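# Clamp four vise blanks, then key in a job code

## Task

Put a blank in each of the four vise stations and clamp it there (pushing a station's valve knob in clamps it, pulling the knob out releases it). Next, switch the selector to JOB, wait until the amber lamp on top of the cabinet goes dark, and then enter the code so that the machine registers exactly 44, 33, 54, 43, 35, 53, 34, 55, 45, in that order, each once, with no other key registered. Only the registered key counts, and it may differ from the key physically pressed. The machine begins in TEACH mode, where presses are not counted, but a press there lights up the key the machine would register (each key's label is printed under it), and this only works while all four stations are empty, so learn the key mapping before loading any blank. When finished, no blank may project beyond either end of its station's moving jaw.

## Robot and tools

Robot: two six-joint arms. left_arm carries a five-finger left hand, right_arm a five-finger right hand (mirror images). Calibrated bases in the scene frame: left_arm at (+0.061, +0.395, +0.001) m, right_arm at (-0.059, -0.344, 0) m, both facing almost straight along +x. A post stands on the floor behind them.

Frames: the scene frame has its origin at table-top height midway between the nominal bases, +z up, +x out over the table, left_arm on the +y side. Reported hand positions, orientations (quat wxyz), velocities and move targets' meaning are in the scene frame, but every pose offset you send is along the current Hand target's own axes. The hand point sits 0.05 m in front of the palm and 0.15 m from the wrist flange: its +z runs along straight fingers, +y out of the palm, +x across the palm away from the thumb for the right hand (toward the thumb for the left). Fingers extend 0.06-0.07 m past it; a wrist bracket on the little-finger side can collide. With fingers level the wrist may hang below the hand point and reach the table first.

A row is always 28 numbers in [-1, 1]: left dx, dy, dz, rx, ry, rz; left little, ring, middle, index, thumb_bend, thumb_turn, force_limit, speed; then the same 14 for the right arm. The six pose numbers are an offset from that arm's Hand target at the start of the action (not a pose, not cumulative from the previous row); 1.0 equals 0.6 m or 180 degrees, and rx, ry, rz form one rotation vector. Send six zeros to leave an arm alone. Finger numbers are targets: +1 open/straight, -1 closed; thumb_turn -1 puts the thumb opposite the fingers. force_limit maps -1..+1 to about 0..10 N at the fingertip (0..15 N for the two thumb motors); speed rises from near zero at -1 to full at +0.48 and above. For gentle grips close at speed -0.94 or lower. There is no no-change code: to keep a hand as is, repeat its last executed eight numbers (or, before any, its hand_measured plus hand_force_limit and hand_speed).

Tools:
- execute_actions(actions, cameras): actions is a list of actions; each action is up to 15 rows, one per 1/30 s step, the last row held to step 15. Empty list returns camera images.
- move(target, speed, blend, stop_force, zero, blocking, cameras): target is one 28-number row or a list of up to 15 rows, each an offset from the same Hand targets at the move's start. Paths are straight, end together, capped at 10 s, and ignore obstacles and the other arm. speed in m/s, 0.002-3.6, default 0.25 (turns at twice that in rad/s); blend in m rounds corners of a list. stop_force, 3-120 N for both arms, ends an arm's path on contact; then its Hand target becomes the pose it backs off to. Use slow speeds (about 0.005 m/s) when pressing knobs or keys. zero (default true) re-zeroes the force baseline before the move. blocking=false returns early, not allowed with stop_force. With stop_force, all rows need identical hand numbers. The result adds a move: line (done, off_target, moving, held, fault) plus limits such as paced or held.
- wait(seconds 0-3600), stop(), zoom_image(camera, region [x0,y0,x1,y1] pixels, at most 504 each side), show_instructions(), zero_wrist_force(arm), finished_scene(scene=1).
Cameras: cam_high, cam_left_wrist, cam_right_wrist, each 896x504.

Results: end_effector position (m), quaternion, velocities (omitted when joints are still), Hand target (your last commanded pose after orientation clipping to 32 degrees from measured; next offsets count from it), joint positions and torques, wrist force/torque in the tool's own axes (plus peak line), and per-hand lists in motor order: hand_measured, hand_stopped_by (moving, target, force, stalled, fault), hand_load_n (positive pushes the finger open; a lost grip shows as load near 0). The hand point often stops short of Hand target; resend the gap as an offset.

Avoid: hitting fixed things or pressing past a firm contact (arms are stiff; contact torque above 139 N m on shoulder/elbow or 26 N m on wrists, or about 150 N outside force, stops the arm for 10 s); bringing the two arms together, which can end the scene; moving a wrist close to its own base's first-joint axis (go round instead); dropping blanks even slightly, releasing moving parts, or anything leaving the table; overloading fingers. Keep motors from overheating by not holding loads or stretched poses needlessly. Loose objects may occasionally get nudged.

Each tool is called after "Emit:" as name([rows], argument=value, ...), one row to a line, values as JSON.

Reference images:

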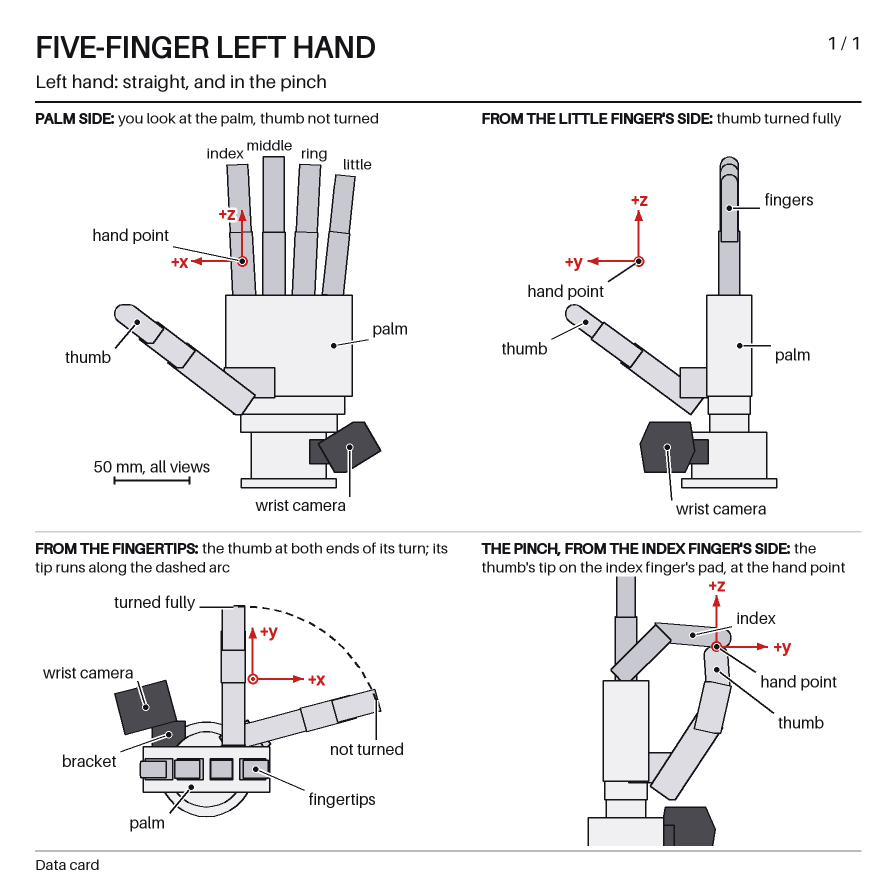

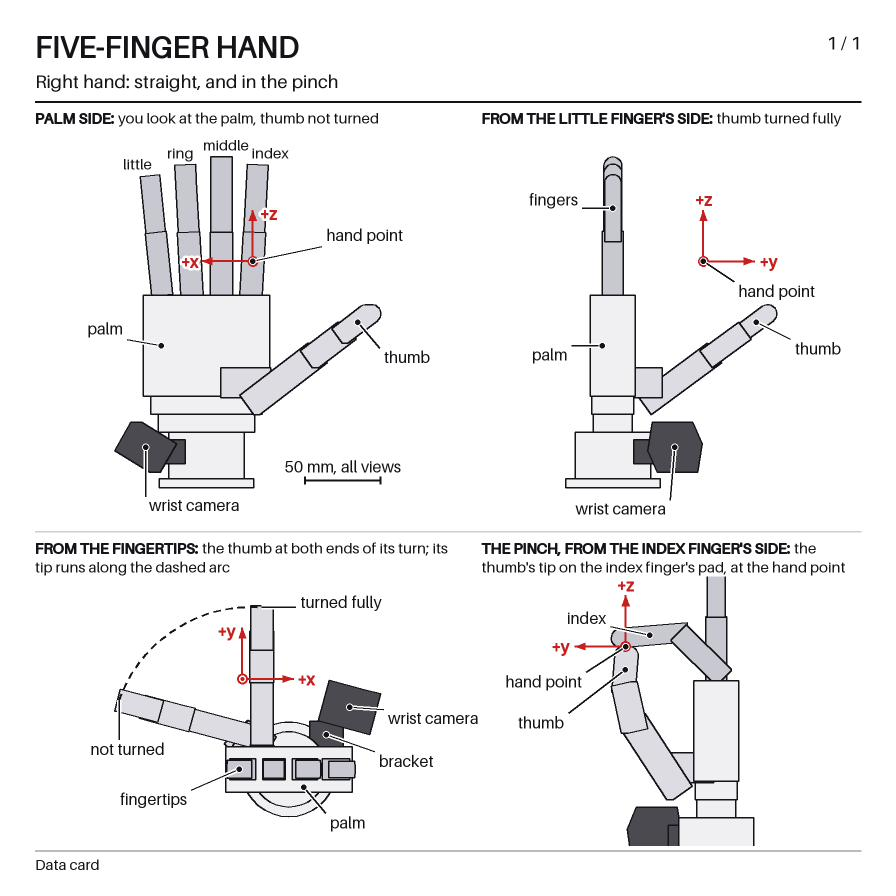

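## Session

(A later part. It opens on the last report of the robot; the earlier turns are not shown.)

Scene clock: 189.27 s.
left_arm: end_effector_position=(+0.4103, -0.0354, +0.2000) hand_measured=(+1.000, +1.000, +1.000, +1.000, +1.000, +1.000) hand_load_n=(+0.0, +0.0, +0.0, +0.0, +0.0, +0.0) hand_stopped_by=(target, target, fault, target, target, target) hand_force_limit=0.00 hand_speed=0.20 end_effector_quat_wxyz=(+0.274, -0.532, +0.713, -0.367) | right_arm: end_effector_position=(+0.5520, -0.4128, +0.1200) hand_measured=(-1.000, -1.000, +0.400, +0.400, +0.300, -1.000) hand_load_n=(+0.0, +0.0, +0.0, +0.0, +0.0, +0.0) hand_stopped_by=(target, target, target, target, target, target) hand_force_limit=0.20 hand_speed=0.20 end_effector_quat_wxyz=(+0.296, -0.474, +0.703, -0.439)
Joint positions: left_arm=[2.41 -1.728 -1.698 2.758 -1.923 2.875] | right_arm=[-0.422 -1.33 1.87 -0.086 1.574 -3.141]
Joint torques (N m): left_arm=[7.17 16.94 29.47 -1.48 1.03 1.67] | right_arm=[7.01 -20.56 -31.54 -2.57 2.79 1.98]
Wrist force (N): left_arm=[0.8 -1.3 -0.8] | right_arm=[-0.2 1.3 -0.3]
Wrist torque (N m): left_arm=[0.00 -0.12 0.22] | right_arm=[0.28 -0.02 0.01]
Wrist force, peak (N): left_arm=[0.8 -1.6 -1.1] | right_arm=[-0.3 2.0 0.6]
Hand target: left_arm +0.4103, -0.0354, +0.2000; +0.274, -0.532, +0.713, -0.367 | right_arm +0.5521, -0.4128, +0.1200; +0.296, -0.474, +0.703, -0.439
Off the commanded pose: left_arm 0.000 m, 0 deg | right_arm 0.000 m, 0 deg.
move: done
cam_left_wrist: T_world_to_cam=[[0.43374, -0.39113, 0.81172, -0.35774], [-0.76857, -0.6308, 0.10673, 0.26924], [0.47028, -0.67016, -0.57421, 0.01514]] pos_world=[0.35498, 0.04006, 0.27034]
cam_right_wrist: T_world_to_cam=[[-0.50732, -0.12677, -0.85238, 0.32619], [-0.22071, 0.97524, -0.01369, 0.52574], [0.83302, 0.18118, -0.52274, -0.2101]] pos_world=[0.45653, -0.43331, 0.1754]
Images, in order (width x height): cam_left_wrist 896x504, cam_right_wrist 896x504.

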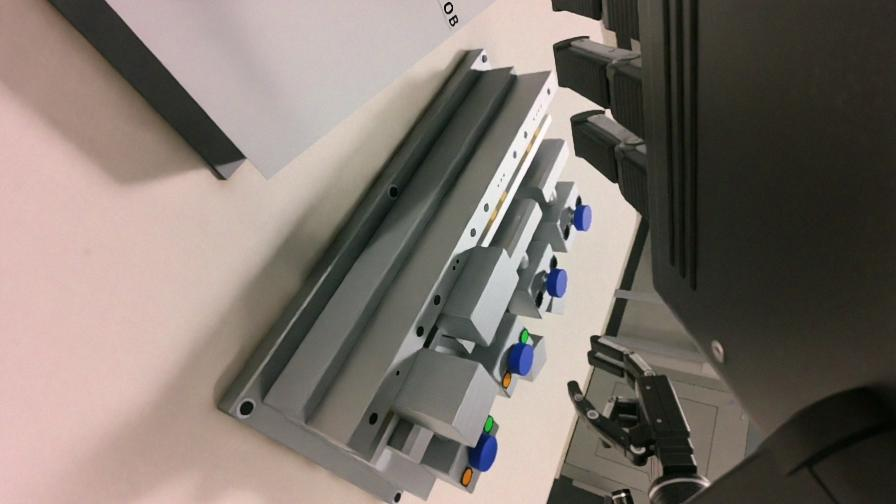

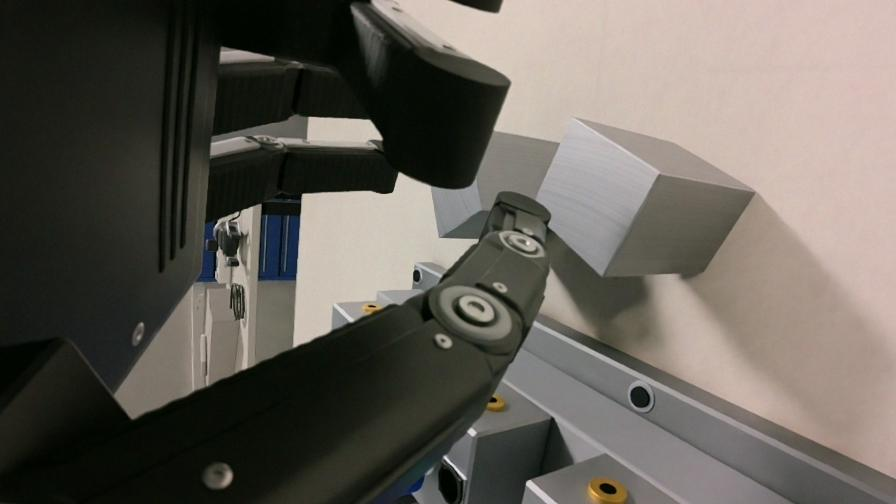

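Emit:
move(target=[0,0,0,0,0,0,1,1,1,1,1,1,0,0.2, 0,0.1056,0.0515,0,0,0,-1,-1,0.4,0.4,0.3,-1,0.2,0.2], speed=0.05, stop_force=8, cameras=["cam_right_wrist", "cam_left_wrist"])

Scene clock: 192.07 s.
left_arm: end_effector_position=(+0.4103, -0.0354, +0.2000) hand_measured=(+1.000, +1.000, +1.000, +1.000, +1.000, +1.000) hand_load_n=(+0.0, +0.0, +0.0, +0.0, +0.0, +0.0) hand_stopped_by=(target, target, fault, target, target, target) hand_force_limit=0.00 hand_speed=0.20 end_effector_quat_wxyz=(+0.274, -0.532, +0.713, -0.367) | right_arm: end_effector_position=(+0.5520, -0.4129, +0.0495) hand_measured=(-1.000, -1.000, +0.400, +0.400, +0.300, -1.000) hand_load_n=(+0.0, +0.0, +0.0, +0.0, +0.0, +0.0) hand_stopped_by=(target, target, target, target, target, target) hand_force_limit=0.20 hand_speed=0.20 end_effector_quat_wxyz=(+0.296, -0.474, +0.703, -0.440)
Joint positions: left_arm=[2.41 -1.728 -1.698 2.758 -1.923 2.875] | right_arm=[-0.422 -1.226 1.949 -0.269 1.574 -3.141]
Joint torques (N m): left_arm=[7.07 17.38 29.67 -1.55 1.05 1.69] | right_arm=[5.03 -21.44 -4.06 -2.44 -1.17 1.02]
Wrist force (N): left_arm=[0.9 -1.2 -0.7] | right_arm=[-0.3 1.1 0.7]
Wrist torque (N m): left_arm=[0.02 -0.13 0.22] | right_arm=[0.18 -0.03 -0.03]
Wrist force, peak (N): left_arm=[1.0 -1.7 -0.8] | right_arm=[0.0 1.6 -0.2]
Hand target: left_arm +0.4103, -0.0354, +0.2000; +0.274, -0.532, +0.713, -0.367 | right_arm +0.5521, -0.4129, +0.0495; +0.296, -0.474, +0.703, -0.439
Off the commanded pose: left_arm 0.000 m, 0 deg | right_arm 0.000 m, 0 deg.
move: done
cam_left_wrist: T_world_to_cam=[[0.43374, -0.39113, 0.81172, -0.35774], [-0.76857, -0.6308, 0.10673, 0.26924], [0.47028, -0.67016, -0.57421, 0.01514]] pos_world=[0.35498, 0.04006, 0.27034]
cam_right_wrist: T_world_to_cam=[[-0.50741, -0.12674, -0.85233, 0.26606], [-0.2206, 0.97527, -0.01369, 0.52474], [0.83299, 0.18108, -0.52282, -0.24703]] pos_world=[0.45653, -0.43331, 0.1048]
Images, in order (width x height): cam_left_wrist 896x504, cam_right_wrist 896x504.

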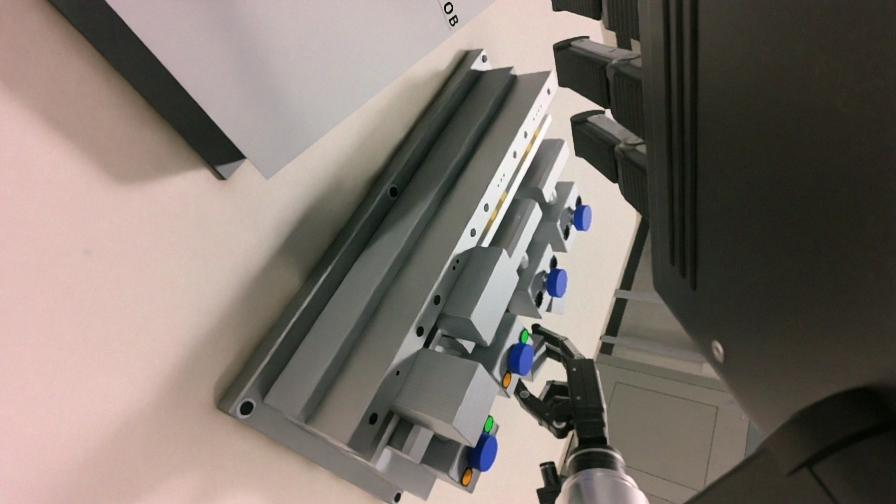

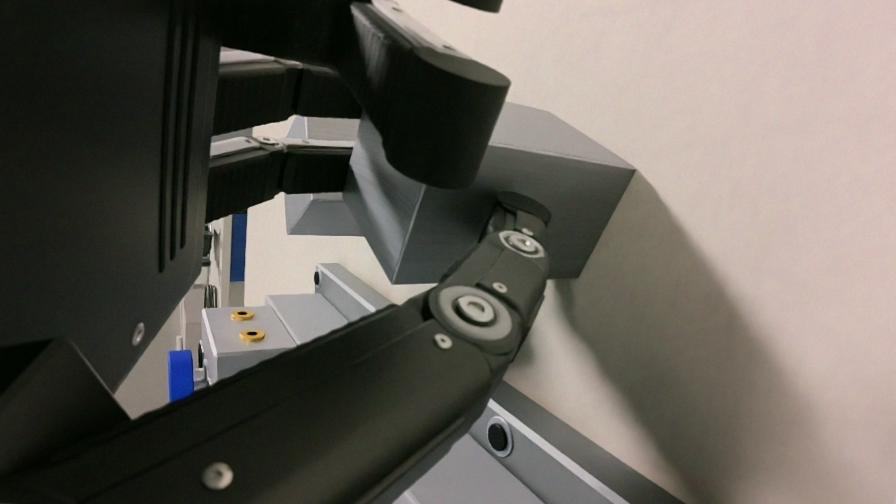

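Emit:
move(target=[0,0,0,0,0,0,1,1,1,1,1,1,0,0.2, 0,-0.00365,0.0075,0,0,0,-1,-1,0.4,0.4,0.3,-1,0.2,0.2], speed=0.02, stop_force=4)

Emit:
move(target=[0,0,0,0,0,0,1,1,1,1,1,1,0,0.2, 0,0,0,0,0,0,-1,-1,0.05,0.05,0.3,-1,0.2,-0.9], cameras=["cam_right_wrist"])

Scene clock: 193.57 s.
left_arm: end_effector_position=(+0.4103, -0.0354, +0.2000) hand_measured=(+1.000, +1.000, +1.000, +1.000, +1.000, +1.000) hand_load_n=(+0.5, +0.0, +0.0, +0.0, +0.0, +0.0) hand_stopped_by=(target, target, fault, target, target, target) hand_force_limit=0.00 hand_speed=0.20 end_effector_quat_wxyz=(+0.274, -0.532, +0.713, -0.367) | right_arm: end_effector_position=(+0.5567, -0.4147, +0.0495) hand_measured=(-1.000, -1.000, +0.400, +0.400, +0.300, -1.000) hand_load_n=(+0.0, +0.0, +0.0, +0.0, +0.5, +0.0) hand_stopped_by=(target, target, target, target, target, target) hand_force_limit=0.20 hand_speed=0.20 end_effector_quat_wxyz=(+0.296, -0.474, +0.703, -0.439)
Joint positions: left_arm=[2.41 -1.728 -1.698 2.758 -1.923 2.875] | right_arm=[-0.422 -1.217 1.935 -0.264 1.574 -3.141]
Joint torques (N m): left_arm=[7.55 17.24 29.81 -1.52 1.04 1.67] | right_arm=[-0.12 -21.77 -29.89 1.87 -2.25 1.01]
Wrist force (N): left_arm=[0.6 -1.5 -1.2] | right_arm=[-0.4 1.4 -0.3]
Wrist torque (N m): left_arm=[0.00 -0.11 0.22] | right_arm=[0.23 0.00 -0.02]
Wrist force, peak (N): left_arm=[1.0 -1.5 -1.1] | right_arm=[-0.4 1.4 -0.6]
Hand target: left_arm +0.4103, -0.0354, +0.2000; +0.274, -0.532, +0.713, -0.367 | right_arm +0.5567, -0.4148, +0.0495; +0.296, -0.474, +0.703, -0.439
Off the commanded pose: left_arm 0.000 m, 0 deg | right_arm 0.000 m, 0 deg.
move: done

Scene clock: 194.43 s.
left_arm: end_effector_position=(+0.4103, -0.0354, +0.2000) hand_measured=(+1.000, +1.000, +1.000, +1.000, +1.000, +1.000) hand_load_n=(+0.0, +0.0, +0.0, +0.0, +0.0, -0.5) hand_stopped_by=(target, target, fault, target, target, target) hand_force_limit=0.00 hand_speed=0.20 end_effector_quat_wxyz=(+0.274, -0.532, +0.713, -0.367) | right_arm: end_effector_position=(+0.5568, -0.4148, +0.0495) hand_measured=(-1.000, -1.000, +0.236, +0.244, +0.302, -1.000) hand_load_n=(+0.0, +0.0, +7.5, +4.5, +4.5, +0.0) hand_stopped_by=(target, target, force, force, target, target) hand_force_limit=0.20 hand_speed=-0.90 end_effector_quat_wxyz=(+0.296, -0.474, +0.703, -0.440)
Joint positions: left_arm=[2.41 -1.728 -1.698 2.758 -1.923 2.875] | right_arm=[-0.422 -1.217 1.935 -0.264 1.574 -3.141]
Joint torques (N m): left_arm=[7.07 17.68 29.78 -1.45 1.11 1.62] | right_arm=[-2.49 -21.71 -10.31 1.69 -2.39 0.61]
Wrist force (N): left_arm=[0.7 -1.3 -1.2] | right_arm=[-0.9 -18.8 -4.0]
Wrist torque (N m): left_arm=[0.04 -0.11 0.21] | right_arm=[-0.69 0.10 -0.35]
Wrist force, peak (N): left_arm=[1.3 -1.4 -0.6] | right_arm=[-1.1 -19.6 -4.0]
Hand target: left_arm +0.4103, -0.0354, +0.2000; +0.274, -0.532, +0.713, -0.367 | right_arm +0.5567, -0.4148, +0.0495; +0.296, -0.474, +0.703, -0.439
Off the commanded pose: left_arm 0.000 m, 0 deg | right_arm 0.000 m, 0 deg.
move: done
cam_right_wrist: T_world_to_cam=[[-0.50721, -0.12678, -0.85245, 0.2681], [-0.22062, 0.97526, -0.01378, 0.52764], [0.8331, 0.18108, -0.52263, -0.25067]] pos_world=[0.46123, -0.43521, 0.1048]

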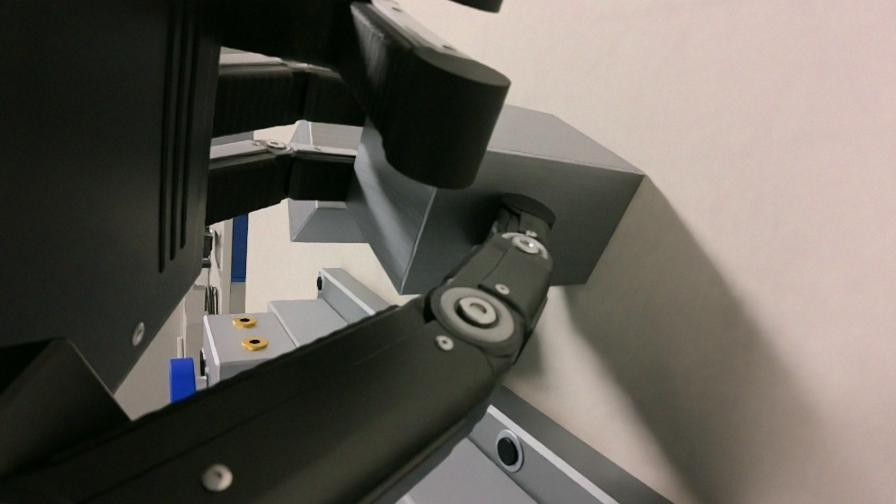

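Emit:
move(target=[0,0,0,0,0,0,1,1,1,1,1,1,0,0.2, 0,0,0,0,0,0,-1,-1,0.0,0.0,0.3,-1,0.5,-0.94])

Emit:
move(target=[0,0,0,0,0,0,1,1,1,1,1,1,0,0.2, 0,-0.03,-0.0146,0,0,0,-1,-1,0.0,0.0,0.3,-1,0.5,-0.94], speed=0.03, cameras=["cam_right_wrist"])

Scene clock: 195.10 s.
left_arm: end_effector_position=(+0.4103, -0.0354, +0.2000) hand_measured=(+1.000, +1.000, +1.000, +1.000, +1.000, +1.000) hand_load_n=(+0.0, +0.0, +0.0, +0.0, +0.0, +0.0) hand_stopped_by=(target, target, fault, target, target, target) hand_force_limit=0.00 hand_speed=0.20 end_effector_quat_wxyz=(+0.274, -0.532, +0.713, -0.367) | right_arm: end_effector_position=(+0.5567, -0.4148, +0.0495) hand_measured=(-1.000, -1.000, +0.232, +0.230, +0.302, -1.000) hand_load_n=(+0.0, +0.0, +6.5, +8.0, +5.5, +0.0) hand_stopped_by=(target, target, force, force, target, target) hand_force_limit=0.50 hand_speed=-0.94 end_effector_quat_wxyz=(+0.296, -0.474, +0.703, -0.440)
Joint positions: left_arm=[2.41 -1.728 -1.698 2.758 -1.923 2.875] | right_arm=[-0.422 -1.217 1.935 -0.264 1.574 -3.141]
Joint torques (N m): left_arm=[7.14 17.33 29.42 -1.56 1.07 1.59] | right_arm=[-4.63 -20.9 2.39 1.87 -2.38 0.31]
Wrist force (N): left_arm=[0.6 -1.6 -0.5] | right_arm=[-1.5 -22.7 -5.0]
Wrist torque (N m): left_arm=[-0.05 -0.08 0.22] | right_arm=[-0.84 0.19 -0.36]
Wrist force, peak (N): left_arm=[0.8 -1.6 -0.9] | right_arm=[-1.7 -23.2 -5.0]
Hand target: left_arm +0.4103, -0.0354, +0.2000; +0.274, -0.532, +0.713, -0.367 | right_arm +0.5567, -0.4148, +0.0495; +0.296, -0.474, +0.703, -0.439
Off the commanded pose: left_arm 0.000 m, 0 deg | right_arm 0.000 m, 0 deg.
move: done

Scene clock: 196.20 s.
left_arm: end_effector_position=(+0.4103, -0.0354, +0.2000) hand_measured=(+1.000, +1.000, +1.000, +1.000, +1.000, +1.000) hand_load_n=(+0.5, +0.0, +0.0, +0.0, +0.0, +0.0) hand_stopped_by=(target, target, fault, target, target, target) hand_force_limit=0.00 hand_speed=0.20 end_effector_quat_wxyz=(+0.274, -0.532, +0.713, -0.367) | right_arm: end_effector_position=(+0.5567, -0.4148, +0.0693) hand_measured=(-1.000, -1.000, +0.232, +0.230, +0.302, -1.000) hand_load_n=(+0.0, +0.0, +1.5, +2.5, +5.5, +0.0) hand_stopped_by=(target, target, force, force, target, target) hand_force_limit=0.50 hand_speed=-0.94 end_effector_quat_wxyz=(+0.296, -0.474, +0.703, -0.439)
Joint positions: left_arm=[2.41 -1.728 -1.698 2.758 -1.923 2.875] | right_arm=[-0.422 -1.248 1.916 -0.213 1.574 -3.141]
Joint torques (N m): left_arm=[7.72 17.31 29.49 -1.47 1.08 1.66] | right_arm=[5.47 -43.11 -30.61 1.67 0.36 1.44]
Wrist force (N): left_arm=[0.9 -1.0 -0.7] | right_arm=[0.0 3.4 1.3]
Wrist torque (N m): left_arm=[0.05 -0.14 0.22] | right_arm=[0.26 -0.08 0.02]
Wrist force, peak (N): left_arm=[1.0 -1.7 -0.7] | right_arm=[-1.4 -22.7 -5.0]
Hand target: left_arm +0.4103, -0.0354, +0.2000; +0.274, -0.532, +0.713, -0.367 | right_arm +0.5567, -0.4147, +0.0695; +0.296, -0.474, +0.703, -0.439
Off the commanded pose: left_arm 0.000 m, 0 deg | right_arm 0.000 m, 0 deg.
move: done
cam_right_wrist: T_world_to_cam=[[-0.50734, -0.12673, -0.85238, 0.28514], [-0.2206, 0.97527, -0.01369, 0.5279], [0.83303, 0.18108, -0.52275, -0.24022]] pos_world=[0.46123, -0.43521, 0.1247]

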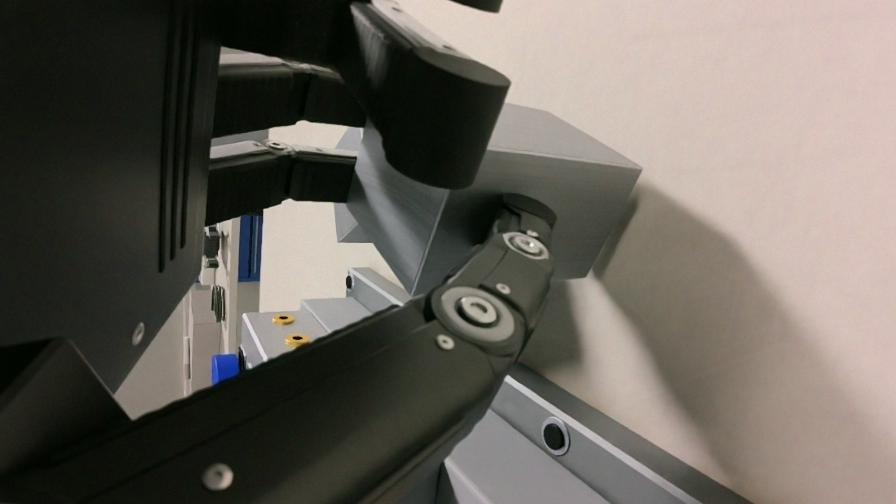

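Emit:
zoom_image(camera="cam_right_wrist", region=[390, 80, 690, 300])

Scaled by 1.680 from the camera's image (finer frame: 1280x720).

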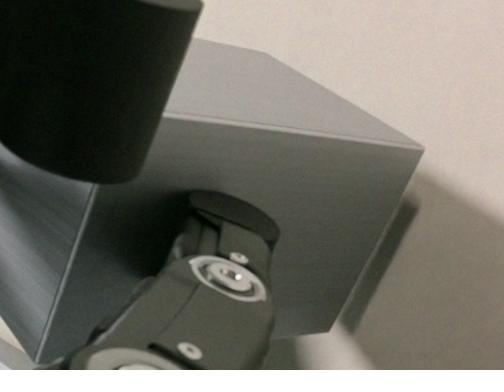

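Emit:
move([
  [0,0,0,0,0,0,1,1,1,1,1,1,0,0.2, 0,-0.1805,-0.0880,0,0,0,-1,-1,0.0,0.0,0.3,-1,0.5,-0.94],
  [0,0,0,0,0,0,1,1,1,1,1,1,0,0.2, -0.1784,-0.1697,-0.1103,0,-0.10985,-0.05358,-1,-1,0.0,0.0,0.3,-1,0.5,-0.94],
], speed=0.12, blend=0.02)

Emit:
move(target=[0,0,0,0,0,0,1,1,1,1,1,1,0,0.2, 0,0,0,-0.0222,0,0,-1,-1,0.0,0.0,0.3,-1,0.5,-0.94], speed=0.1, cameras=["cam_left_wrist","cam_right_wrist"])

Scene clock: 200.13 s.
left_arm: end_effector_position=(+0.4103, -0.0354, +0.2000) hand_measured=(+1.000, +1.000, +1.000, +1.000, +1.000, +1.000) hand_load_n=(+0.0, +0.0, +0.0, +0.0, +0.0, +0.0) hand_stopped_by=(target, target, fault, target, target, target) hand_force_limit=0.00 hand_speed=0.20 end_effector_quat_wxyz=(+0.274, -0.532, +0.713, -0.367) | right_arm: end_effector_position=(+0.5832, -0.3100, +0.1899) hand_measured=(-1.000, -1.000, +0.232, +0.230, +0.302, -1.000) hand_load_n=(+0.0, +0.0, +1.5, +3.0, +5.5, +0.0) hand_stopped_by=(target, target, force, force, target, target) hand_force_limit=0.50 hand_speed=-0.94 end_effector_quat_wxyz=(-0.374, +0.600, -0.600, +0.375)
Joint positions: left_arm=[2.41 -1.728 -1.698 2.758 -1.923 2.875] | right_arm=[-0.338 -1.335 1.681 0.126 1.305 -3.276]
Joint torques (N m): left_arm=[7.31 17.52 29.41 -1.48 1.04 1.64] | right_arm=[7.46 -21.73 -35 1.7 -2.99 -2.42]
Wrist force (N): left_arm=[0.8 -1.5 -0.9] | right_arm=[0.1 4.3 1.1]
Wrist torque (N m): left_arm=[-0.01 -0.13 0.22] | right_arm=[0.41 -0.12 0.16]
Wrist force, peak (N): left_arm=[0.9 -1.7 -0.9] | right_arm=[-0.1 4.6 1.6]
Hand target: left_arm +0.4103, -0.0354, +0.2000; +0.274, -0.532, +0.713, -0.367 | right_arm +0.5832, -0.3099, +0.1899; -0.374, +0.600, -0.600, +0.375
Off the commanded pose: left_arm 0.000 m, 0 deg | right_arm 0.000 m, 0 deg.
move: done

Scene clock: 201.10 s.
left_arm: end_effector_position=(+0.4103, -0.0354, +0.2000) hand_measured=(+1.000, +1.000, +1.000, +1.000, +1.000, +1.000) hand_load_n=(+0.0, +0.0, +0.0, -0.5, +0.0, -0.5) hand_stopped_by=(target, target, fault, target, target, target) hand_force_limit=0.00 hand_speed=0.20 end_effector_quat_wxyz=(+0.274, -0.532, +0.713, -0.367) | right_arm: end_effector_position=(+0.5832, -0.3099, +0.1899) hand_measured=(-1.000, -1.000, +0.232, +0.230, +0.302, -1.000) hand_load_n=(+0.0, +0.0, +2.0, +3.0, +5.5, +0.0) hand_stopped_by=(target, target, force, force, target, target) hand_force_limit=0.50 hand_speed=-0.94 end_effector_quat_wxyz=(-0.353, +0.612, -0.612, +0.354)
Joint positions: left_arm=[2.41 -1.728 -1.698 2.758 -1.923 2.875] | right_arm=[-0.33 -1.301 1.61 0.233 1.322 -3.29]
Joint torques (N m): left_arm=[7.32 17.24 29.08 -1.49 1 1.62] | right_arm=[7.41 -23.74 -35.97 2.01 2.58 -2.26]
Wrist force (N): left_arm=[0.7 -1.0 -0.5] | right_arm=[0.2 4.0 1.3]
Wrist torque (N m): left_arm=[0.03 -0.09 0.21] | right_arm=[0.37 -0.11 0.17]
Wrist force, peak (N): left_arm=[0.9 -1.6 -0.9] | right_arm=[0.3 4.5 0.9]
Hand target: left_arm +0.4103, -0.0354, +0.2000; +0.274, -0.532, +0.713, -0.367 | right_arm +0.5832, -0.3099, +0.1899; -0.353, +0.612, -0.613, +0.354
Off the commanded pose: left_arm 0.000 m, 0 deg | right_arm 0.000 m, 0 deg.
move: done
cam_left_wrist: T_world_to_cam=[[0.43374, -0.39113, 0.81172, -0.35774], [-0.76857, -0.6308, 0.10673, 0.26924], [0.47028, -0.67016, -0.57421, 0.01514]] pos_world=[0.35498, 0.04006, 0.27034]
cam_right_wrist: T_world_to_cam=[[-0.48146, -0.30736, -0.82081, 0.33752], [-0.56942, 0.82163, 0.02633, 0.58129], [0.6663, 0.48006, -0.5706, -0.01934]] pos_world=[0.50639, -0.36457, 0.2507]

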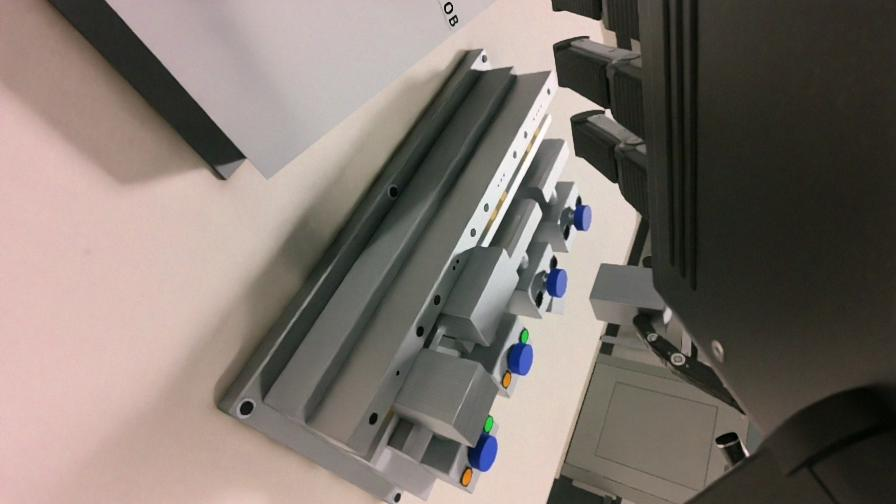

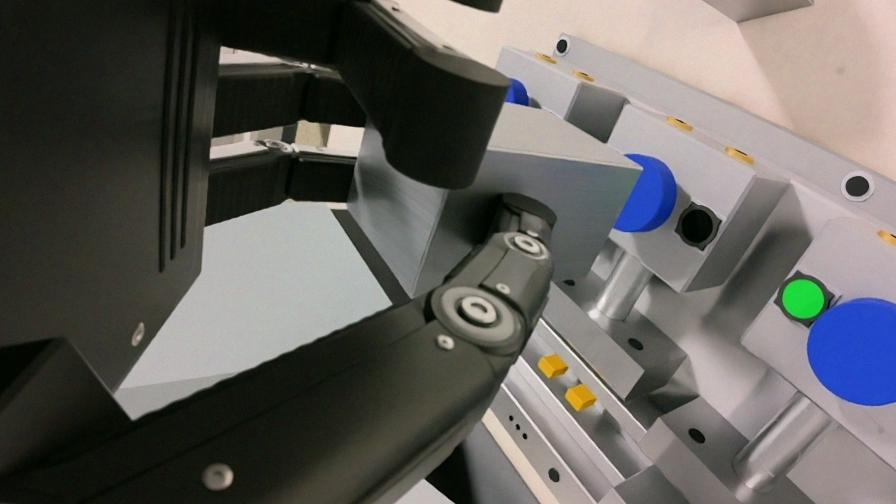

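Emit:
move(target=[0,0,0,0,0,0,1,1,1,1,1,1,0,0.2, -0.1665,0,0,0,0,0,-1,-1,0.0,0.0,0.3,-1,0.5,-0.94], speed=0.12, cameras=["cam_left_wrist","cam_right_wrist"])

Emit:
zoom_image(camera="cam_left_wrist", region=[400, 140, 640, 340])

Emit:
zoom_image(camera="cam_right_wrist", region=[340, 80, 740, 380])

Scene clock: 209.40 s.
left_arm: end_effector_position=(+0.4103, -0.0354, +0.2000) hand_measured=(+1.000, +1.000, +1.000, +1.000, +1.000, +1.000) hand_load_n=(+0.0, +0.0, +0.0, +0.0, +0.0, +0.0) hand_stopped_by=(target, target, fault, target, target, target) hand_force_limit=0.00 hand_speed=0.20 end_effector_quat_wxyz=(+0.274, -0.532, +0.713, -0.367) | right_arm: end_effector_position=(+0.5832, -0.2101, +0.1898) hand_measured=(-1.000, -1.000, +0.232, +0.230, +0.302, -1.000) hand_load_n=(+0.0, +0.0, +1.5, +2.5, +5.5, +0.0) hand_stopped_by=(target, target, force, force, target, target) hand_force_limit=0.50 hand_speed=-0.94 end_effector_quat_wxyz=(-0.353, +0.612, -0.613, +0.354)
Joint positions: left_arm=[2.41 -1.728 -1.698 2.758 -1.923 2.875] | right_arm=[-0.107 -1.278 1.578 0.225 1.514 -3.176]
Joint torques (N m): left_arm=[7.22 17.19 29.52 -1.43 1.03 1.57] | right_arm=[7.71 -24.88 -35.44 2.11 2.88 1.79]
Wrist force (N): left_arm=[0.8 -1.3 -0.9] | right_arm=[0.4 3.9 1.4]
Wrist torque (N m): left_arm=[0.01 -0.13 0.23] | right_arm=[0.35 -0.15 0.08]
Wrist force, peak (N): left_arm=[1.2 -1.6 -0.9] | right_arm=[1.0 4.2 1.0]
Hand target: left_arm +0.4103, -0.0354, +0.2000; +0.274, -0.532, +0.713, -0.367 | right_arm +0.5833, -0.2100, +0.1898; -0.353, +0.612, -0.613, +0.354
Off the commanded pose: left_arm 0.000 m, 0 deg | right_arm 0.000 m, 0 deg.
move: done
cam_left_wrist: T_world_to_cam=[[0.43374, -0.39113, 0.81172, -0.35774], [-0.76857, -0.6308, 0.10673, 0.26924], [0.47028, -0.67016, -0.57421, 0.01514]] pos_world=[0.35498, 0.04006, 0.27034]
cam_right_wrist: T_world_to_cam=[[-0.4816, -0.30736, -0.82073, 0.36814], [-0.56941, 0.82163, 0.02643, 0.49935], [0.66621, 0.48006, -0.57071, -0.06719]] pos_world=[0.50639, -0.26488, 0.2506]

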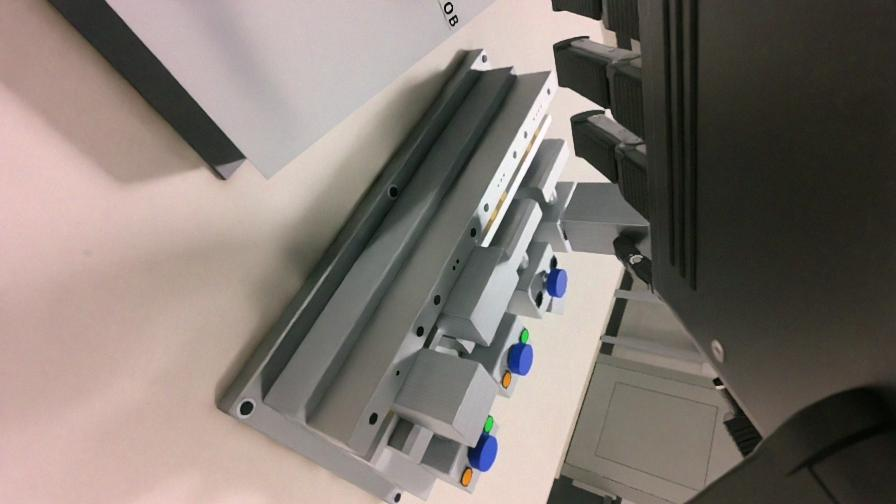

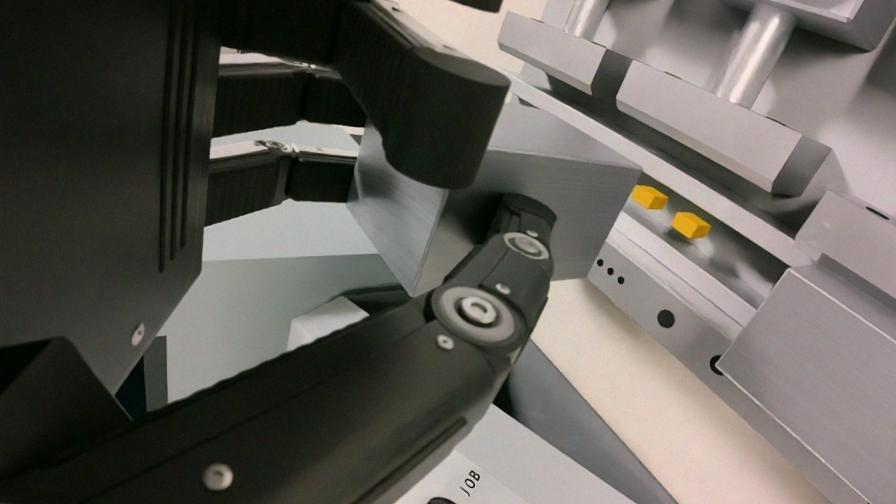

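Scaled by 2.100 from the camera's image (finer frame: 1280x720).

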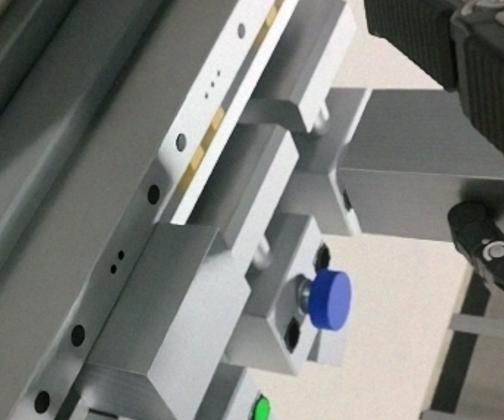

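Scaled by 1.260 from the camera's image (finer frame: 1280x720).

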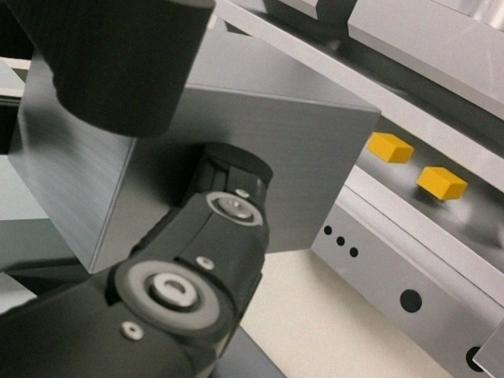

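Emit:
move(target=[0,0,0,0,0,0,1,1,1,1,1,1,0,0.2, 0,0.0794,0.0458,0,0,0,-1,-1,0.0,0.0,0.3,-1,0.5,-0.94], speed=0.06, stop_force=8, cameras=["cam_left_wrist","cam_right_wrist"])

Emit:
zoom_image(camera="cam_left_wrist", region=[400, 140, 640, 340])

Emit:
zoom_image(camera="cam_right_wrist", region=[340, 80, 740, 380])

Scene clock: 211.53 s.
left_arm: end_effector_position=(+0.4103, -0.0354, +0.2000) hand_measured=(+1.000, +1.000, +1.000, +1.000, +1.000, +1.000) hand_load_n=(+0.0, +0.0, +0.0, -0.5, +0.0, +0.0) hand_stopped_by=(target, target, fault, target, target, target) hand_force_limit=0.00 hand_speed=0.20 end_effector_quat_wxyz=(+0.274, -0.532, +0.713, -0.367) | right_arm: end_effector_position=(+0.5832, -0.2100, +0.1348) hand_measured=(-1.000, -1.000, +0.232, +0.230, +0.302, -1.000) hand_load_n=(+0.0, +0.0, +1.5, +3.0, +5.5, +0.0) hand_stopped_by=(target, target, force, force, target, target) hand_force_limit=0.50 hand_speed=-0.94 end_effector_quat_wxyz=(-0.353, +0.612, -0.613, +0.354)
Joint positions: left_arm=[2.41 -1.728 -1.698 2.758 -1.923 2.875] | right_arm=[-0.107 -1.231 1.665 0.092 1.514 -3.176]
Joint torques (N m): left_arm=[6.71 17.51 29.02 -1.47 1.05 1.52] | right_arm=[-4.93 -24.96 -8.59 -2.81 -2.25 1.65]
Wrist force (N): left_arm=[0.6 -1.3 -0.7] | right_arm=[0.3 4.1 1.4]
Wrist torque (N m): left_arm=[0.00 -0.08 0.20] | right_arm=[0.38 -0.14 0.07]
Wrist force, peak (N): left_arm=[0.7 -1.7 -1.0] | right_arm=[0.1 4.4 1.7]
Hand target: left_arm +0.4103, -0.0354, +0.2000; +0.274, -0.532, +0.713, -0.367 | right_arm +0.5832, -0.2100, +0.1348; -0.353, +0.612, -0.613, +0.354
Off the commanded pose: left_arm 0.000 m, 0 deg | right_arm 0.000 m, 0 deg.
move: done
cam_left_wrist: T_world_to_cam=[[0.43374, -0.39113, 0.81172, -0.35774], [-0.76857, -0.6308, 0.10673, 0.26924], [0.47028, -0.67016, -0.57421, 0.01514]] pos_world=[0.35498, 0.04006, 0.27034]
cam_right_wrist: T_world_to_cam=[[-0.4816, -0.30736, -0.82073, 0.32303], [-0.56941, 0.82163, 0.02643, 0.50072], [0.66621, 0.48006, -0.57071, -0.09862]] pos_world=[0.50639, -0.26477, 0.1956]

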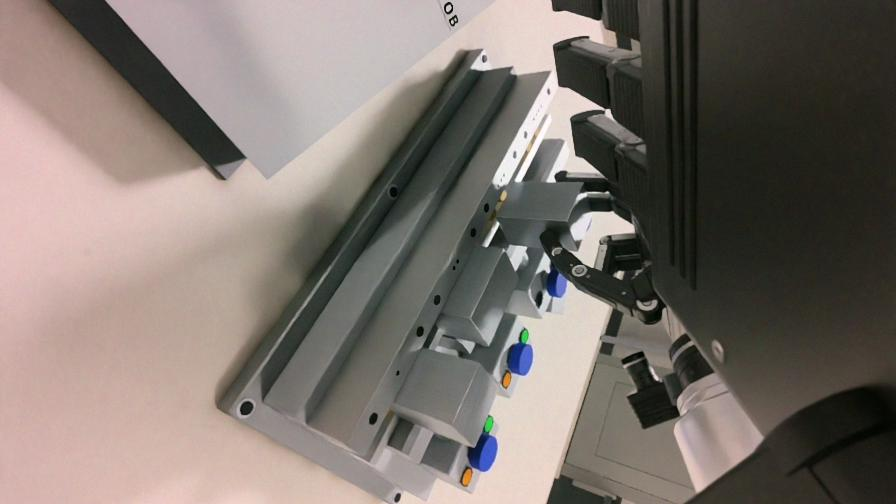

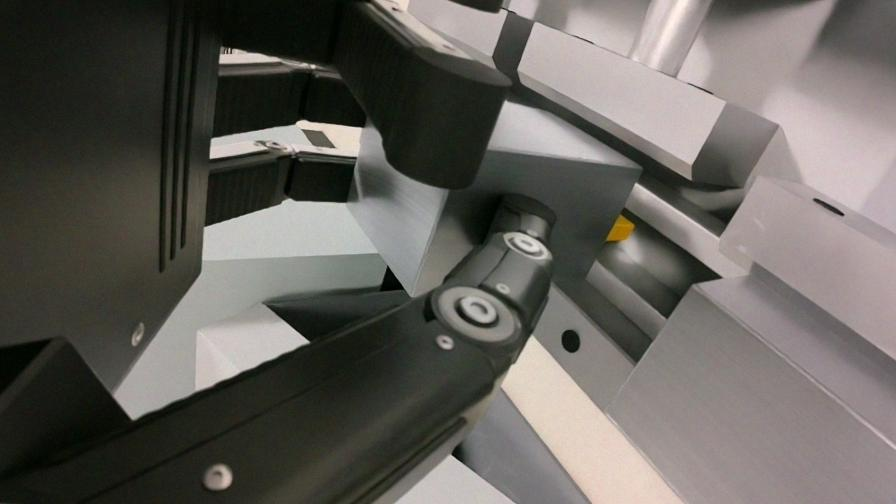

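Scaled by 2.100 from the camera's image (finer frame: 1280x720).

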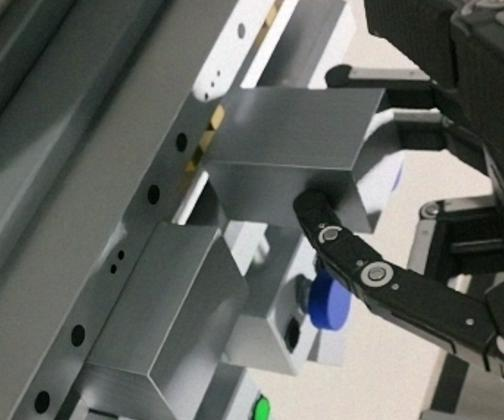

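Scaled by 1.260 from the camera's image (finer frame: 1280x720).

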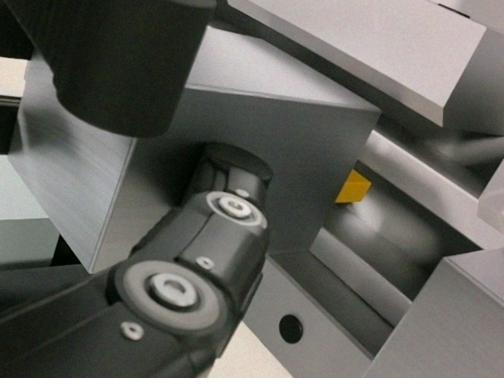

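Emit:
move(target=[0,0,0,0,0,0,1,1,1,1,1,1,0,0.2, 0,0.0231,0.0133,0,0,0,-1,-1,0.0,0.0,0.3,-1,0.5,-0.94], speed=0.012, stop_force=5, cameras=["cam_left_wrist","cam_right_wrist"])

Emit:
zoom_image(camera="cam_left_wrist", region=[440, 140, 620, 290])

Emit:
zoom_image(camera="cam_right_wrist", region=[340, 80, 740, 380])

Scene clock: 214.53 s.
left_arm: end_effector_position=(+0.4103, -0.0354, +0.2000) hand_measured=(+1.000, +1.000, +1.000, +1.000, +1.000, +1.000) hand_load_n=(+0.0, +0.0, +0.0, -0.5, +0.0, +0.0) hand_stopped_by=(target, target, fault, target, target, target) hand_force_limit=0.00 hand_speed=0.20 end_effector_quat_wxyz=(+0.274, -0.532, +0.713, -0.367) | right_arm: end_effector_position=(+0.5832, -0.2100, +0.1213) hand_measured=(-1.000, -1.000, +0.232, +0.230, +0.302, -1.000) hand_load_n=(+0.0, +0.0, +2.0, +3.0, +5.0, +0.0) hand_stopped_by=(target, target, force, force, target, target) hand_force_limit=0.50 hand_speed=-0.94 end_effector_quat_wxyz=(-0.353, +0.612, -0.613, +0.354)
Joint positions: left_arm=[2.41 -1.728 -1.698 2.758 -1.923 2.875] | right_arm=[-0.107 -1.218 1.684 0.059 1.514 -3.175]
Joint torques (N m): left_arm=[7.13 17.86 29.27 -1.43 0.97 1.52] | right_arm=[-4.64 -45.65 -33.91 0.99 -2.37 0.41]
Wrist force (N): left_arm=[0.8 -1.4 -0.5] | right_arm=[-0.1 3.1 0.3]
Wrist torque (N m): left_arm=[-0.02 -0.11 0.22] | right_arm=[0.37 -0.09 0.05]
Wrist force, peak (N): left_arm=[1.1 -1.7 -0.8] | right_arm=[-0.8 -3.5 -6.8]
Hand target: left_arm +0.4103, -0.0354, +0.2000; +0.274, -0.532, +0.713, -0.367 | right_arm +0.5832, -0.2100, +0.1213; -0.353, +0.612, -0.613, +0.354 (not the last commanded pose)
Off the commanded pose: left_arm 0.000 m, 0 deg | right_arm 0.002 m, 0 deg.
move: contact (right_arm)
cam_left_wrist: T_world_to_cam=[[0.43374, -0.39113, 0.81172, -0.35774], [-0.76857, -0.6308, 0.10673, 0.26924], [0.47028, -0.67016, -0.57421, 0.01514]] pos_world=[0.35498, 0.04006, 0.27034]
cam_right_wrist: T_world_to_cam=[[-0.48164, -0.30729, -0.82073, 0.31199], [-0.56937, 0.82165, 0.02649, 0.50105], [0.66621, 0.48006, -0.57071, -0.10633]] pos_world=[0.50639, -0.26477, 0.1821]

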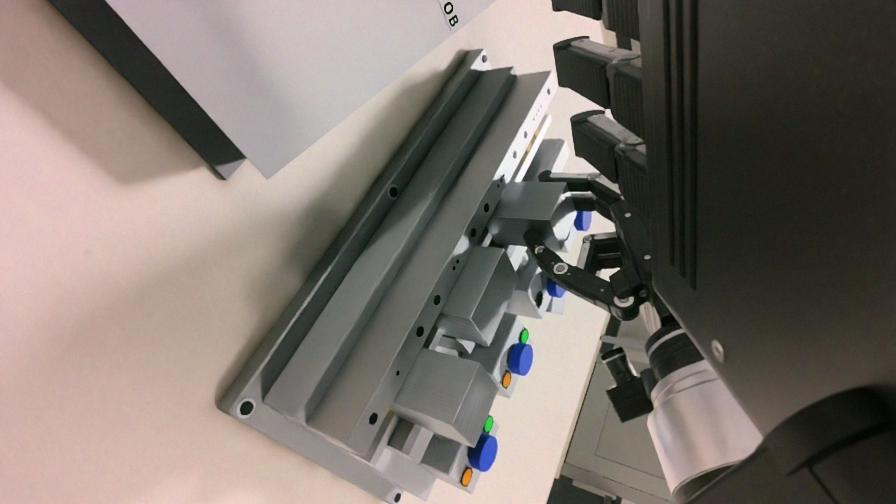

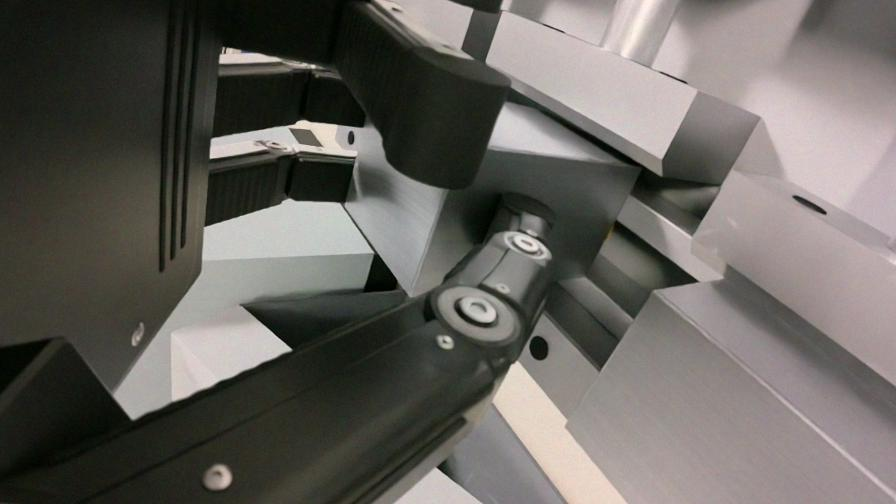

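Scaled by 2.800 from the camera's image (finer frame: 1280x720).

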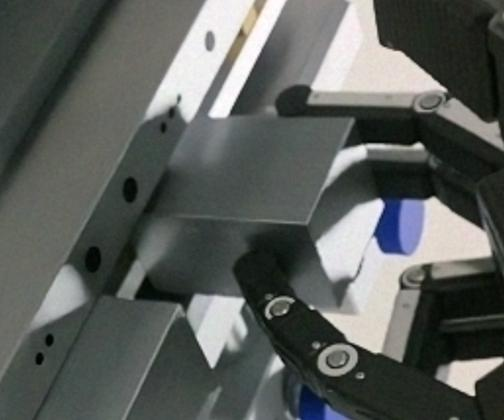

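Scaled by 1.260 from the camera's image (finer frame: 1280x720).

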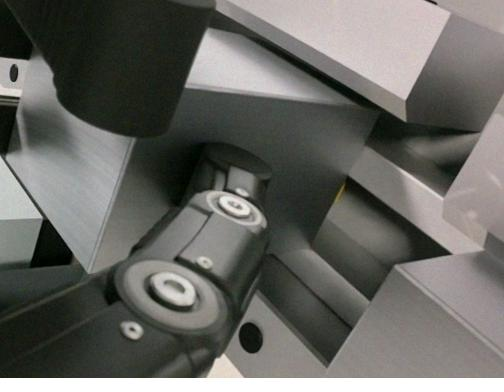

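Emit:
move(target=[0,0,0,0,0,0,1,1,1,1,1,1,0,0.2, 0,-0.002,-0.0012,0,0,0,-1,-1,0.0,0.0,0.3,-1,0.5,-0.94], speed=0.02)

Emit:
move(target=[0,0,0,0,0,0,1,1,1,1,1,1,0,0.2, -0.02,0,0,0,0,0,-1,-1,0.0,0.0,0.3,-1,0.5,-0.94], speed=0.01, stop_force=4, cameras=["cam_left_wrist","cam_right_wrist"])

Emit:
zoom_image(camera="cam_right_wrist", region=[340, 80, 740, 380])

Scene clock: 215.13 s.
left_arm: end_effector_position=(+0.4103, -0.0354, +0.2000) hand_measured=(+1.000, +1.000, +1.000, +1.000, +1.000, +1.000) hand_load_n=(+0.0, +0.0, +0.0, +0.0, +0.5, +0.0) hand_stopped_by=(target, target, fault, target, target, target) hand_force_limit=0.00 hand_speed=0.20 end_effector_quat_wxyz=(+0.274, -0.532, +0.713, -0.367) | right_arm: end_effector_position=(+0.5831, -0.2100, +0.1227) hand_measured=(-1.000, -1.000, +0.232, +0.230, +0.302, -1.000) hand_load_n=(+0.0, +0.0, +2.0, +3.0, +5.5, +0.0) hand_stopped_by=(target, target, force, force, target, target) hand_force_limit=0.50 hand_speed=-0.94 end_effector_quat_wxyz=(-0.353, +0.612, -0.613, +0.354)
Joint positions: left_arm=[2.41 -1.728 -1.698 2.758 -1.923 2.875] | right_arm=[-0.107 -1.219 1.682 0.063 1.514 -3.175]
Joint torques (N m): left_arm=[6.68 17.81 29.29 -1.57 0.99 1.64] | right_arm=[-3.95 -46.86 -34.41 2.23 -2.29 0.41]
Wrist force (N): left_arm=[0.6 -1.5 -0.7] | right_arm=[0.1 3.1 1.1]
Wrist torque (N m): left_arm=[-0.02 -0.08 0.21] | right_arm=[0.35 -0.11 0.05]
Wrist force, peak (N): left_arm=[1.0 -1.4 -0.9] | right_arm=[0.2 3.6 0.8]
Hand target: left_arm +0.4103, -0.0354, +0.2000; +0.274, -0.532, +0.713, -0.367 | right_arm +0.5831, -0.2100, +0.1227; -0.353, +0.612, -0.613, +0.354
Off the commanded pose: left_arm 0.000 m, 0 deg | right_arm 0.000 m, 0 deg.
move: done

Scene clock: 217.10 s.
left_arm: end_effector_position=(+0.4103, -0.0354, +0.2000) hand_measured=(+1.000, +1.000, +1.000, +1.000, +1.000, +1.000) hand_load_n=(+0.0, +0.0, +0.0, +0.0, +0.0, +0.0) hand_stopped_by=(target, target, fault, target, target, target) hand_force_limit=0.00 hand_speed=0.20 end_effector_quat_wxyz=(+0.274, -0.532, +0.713, -0.367) | right_arm: end_effector_position=(+0.5832, -0.1982, +0.1227) hand_measured=(-1.000, -1.000, +0.232, +0.230, +0.302, -1.000) hand_load_n=(+0.0, +0.0, +2.5, +3.0, +5.0, -1.5) hand_stopped_by=(target, target, force, force, target, target) hand_force_limit=0.50 hand_speed=-0.94 end_effector_quat_wxyz=(-0.353, +0.612, -0.613, +0.354)
Joint positions: left_arm=[2.41 -1.728 -1.698 2.758 -1.923 2.875] | right_arm=[-0.081 -1.213 1.673 0.065 1.537 -3.162]
Joint torques (N m): left_arm=[6.98 17.66 28.83 -1.43 1.06 1.6] | right_arm=[-4.1 -28.75 -26.26 1.58 -2.14 0.2]
Wrist force (N): left_arm=[1.1 -1.4 -0.7] | right_arm=[3.9 1.7 -1.0]
Wrist torque (N m): left_arm=[-0.02 -0.16 0.24] | right_arm=[0.29 -0.11 0.02]
Wrist force, peak (N): left_arm=[0.8 -1.6 -0.9] | right_arm=[4.5 1.6 -1.0]
Hand target: left_arm +0.4103, -0.0354, +0.2000; +0.274, -0.532, +0.713, -0.367 | right_arm +0.5832, -0.1982, +0.1227; -0.353, +0.612, -0.613, +0.354
Off the commanded pose: left_arm 0.000 m, 0 deg | right_arm 0.000 m, 0 deg.
move: contact (right_arm)
cam_left_wrist: T_world_to_cam=[[0.43374, -0.39113, 0.81172, -0.35774], [-0.76857, -0.6308, 0.10673, 0.26924], [0.47028, -0.67016, -0.57421, 0.01514]] pos_world=[0.35498, 0.04006, 0.27034]
cam_right_wrist: T_world_to_cam=[[-0.48166, -0.30731, -0.82071, 0.31676], [-0.56932, 0.82169, 0.02645, 0.49131], [0.66624, 0.47998, -0.57074, -0.11123]] pos_world=[0.50639, -0.25298, 0.1835]

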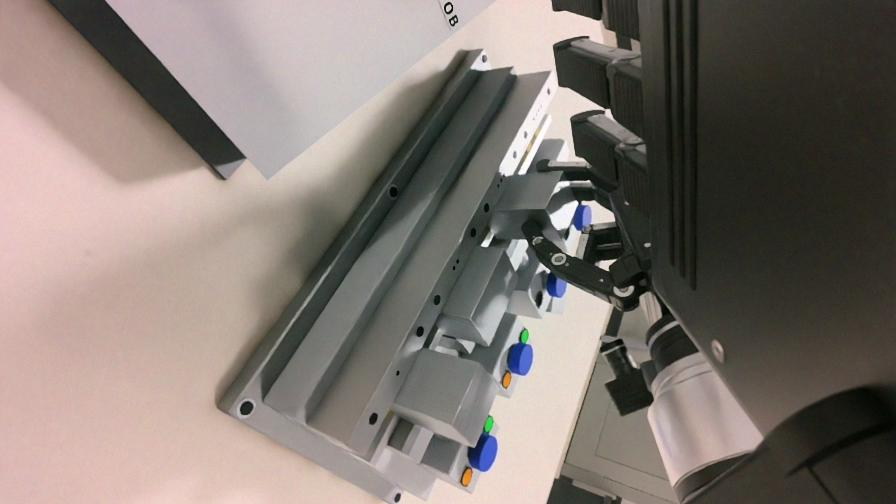

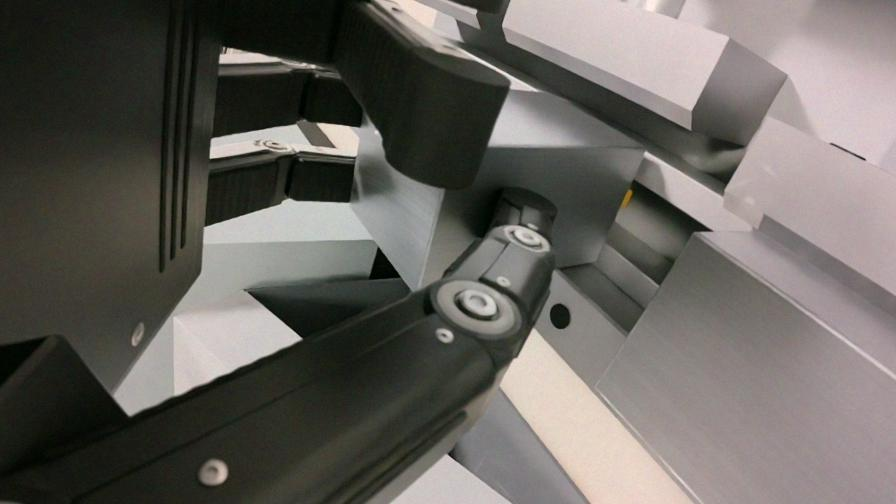

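Scaled by 1.260 from the camera's image (finer frame: 1280x720).

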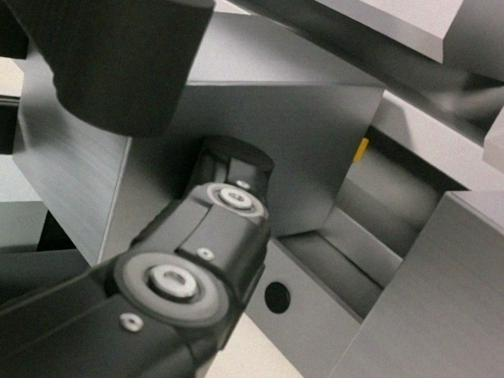

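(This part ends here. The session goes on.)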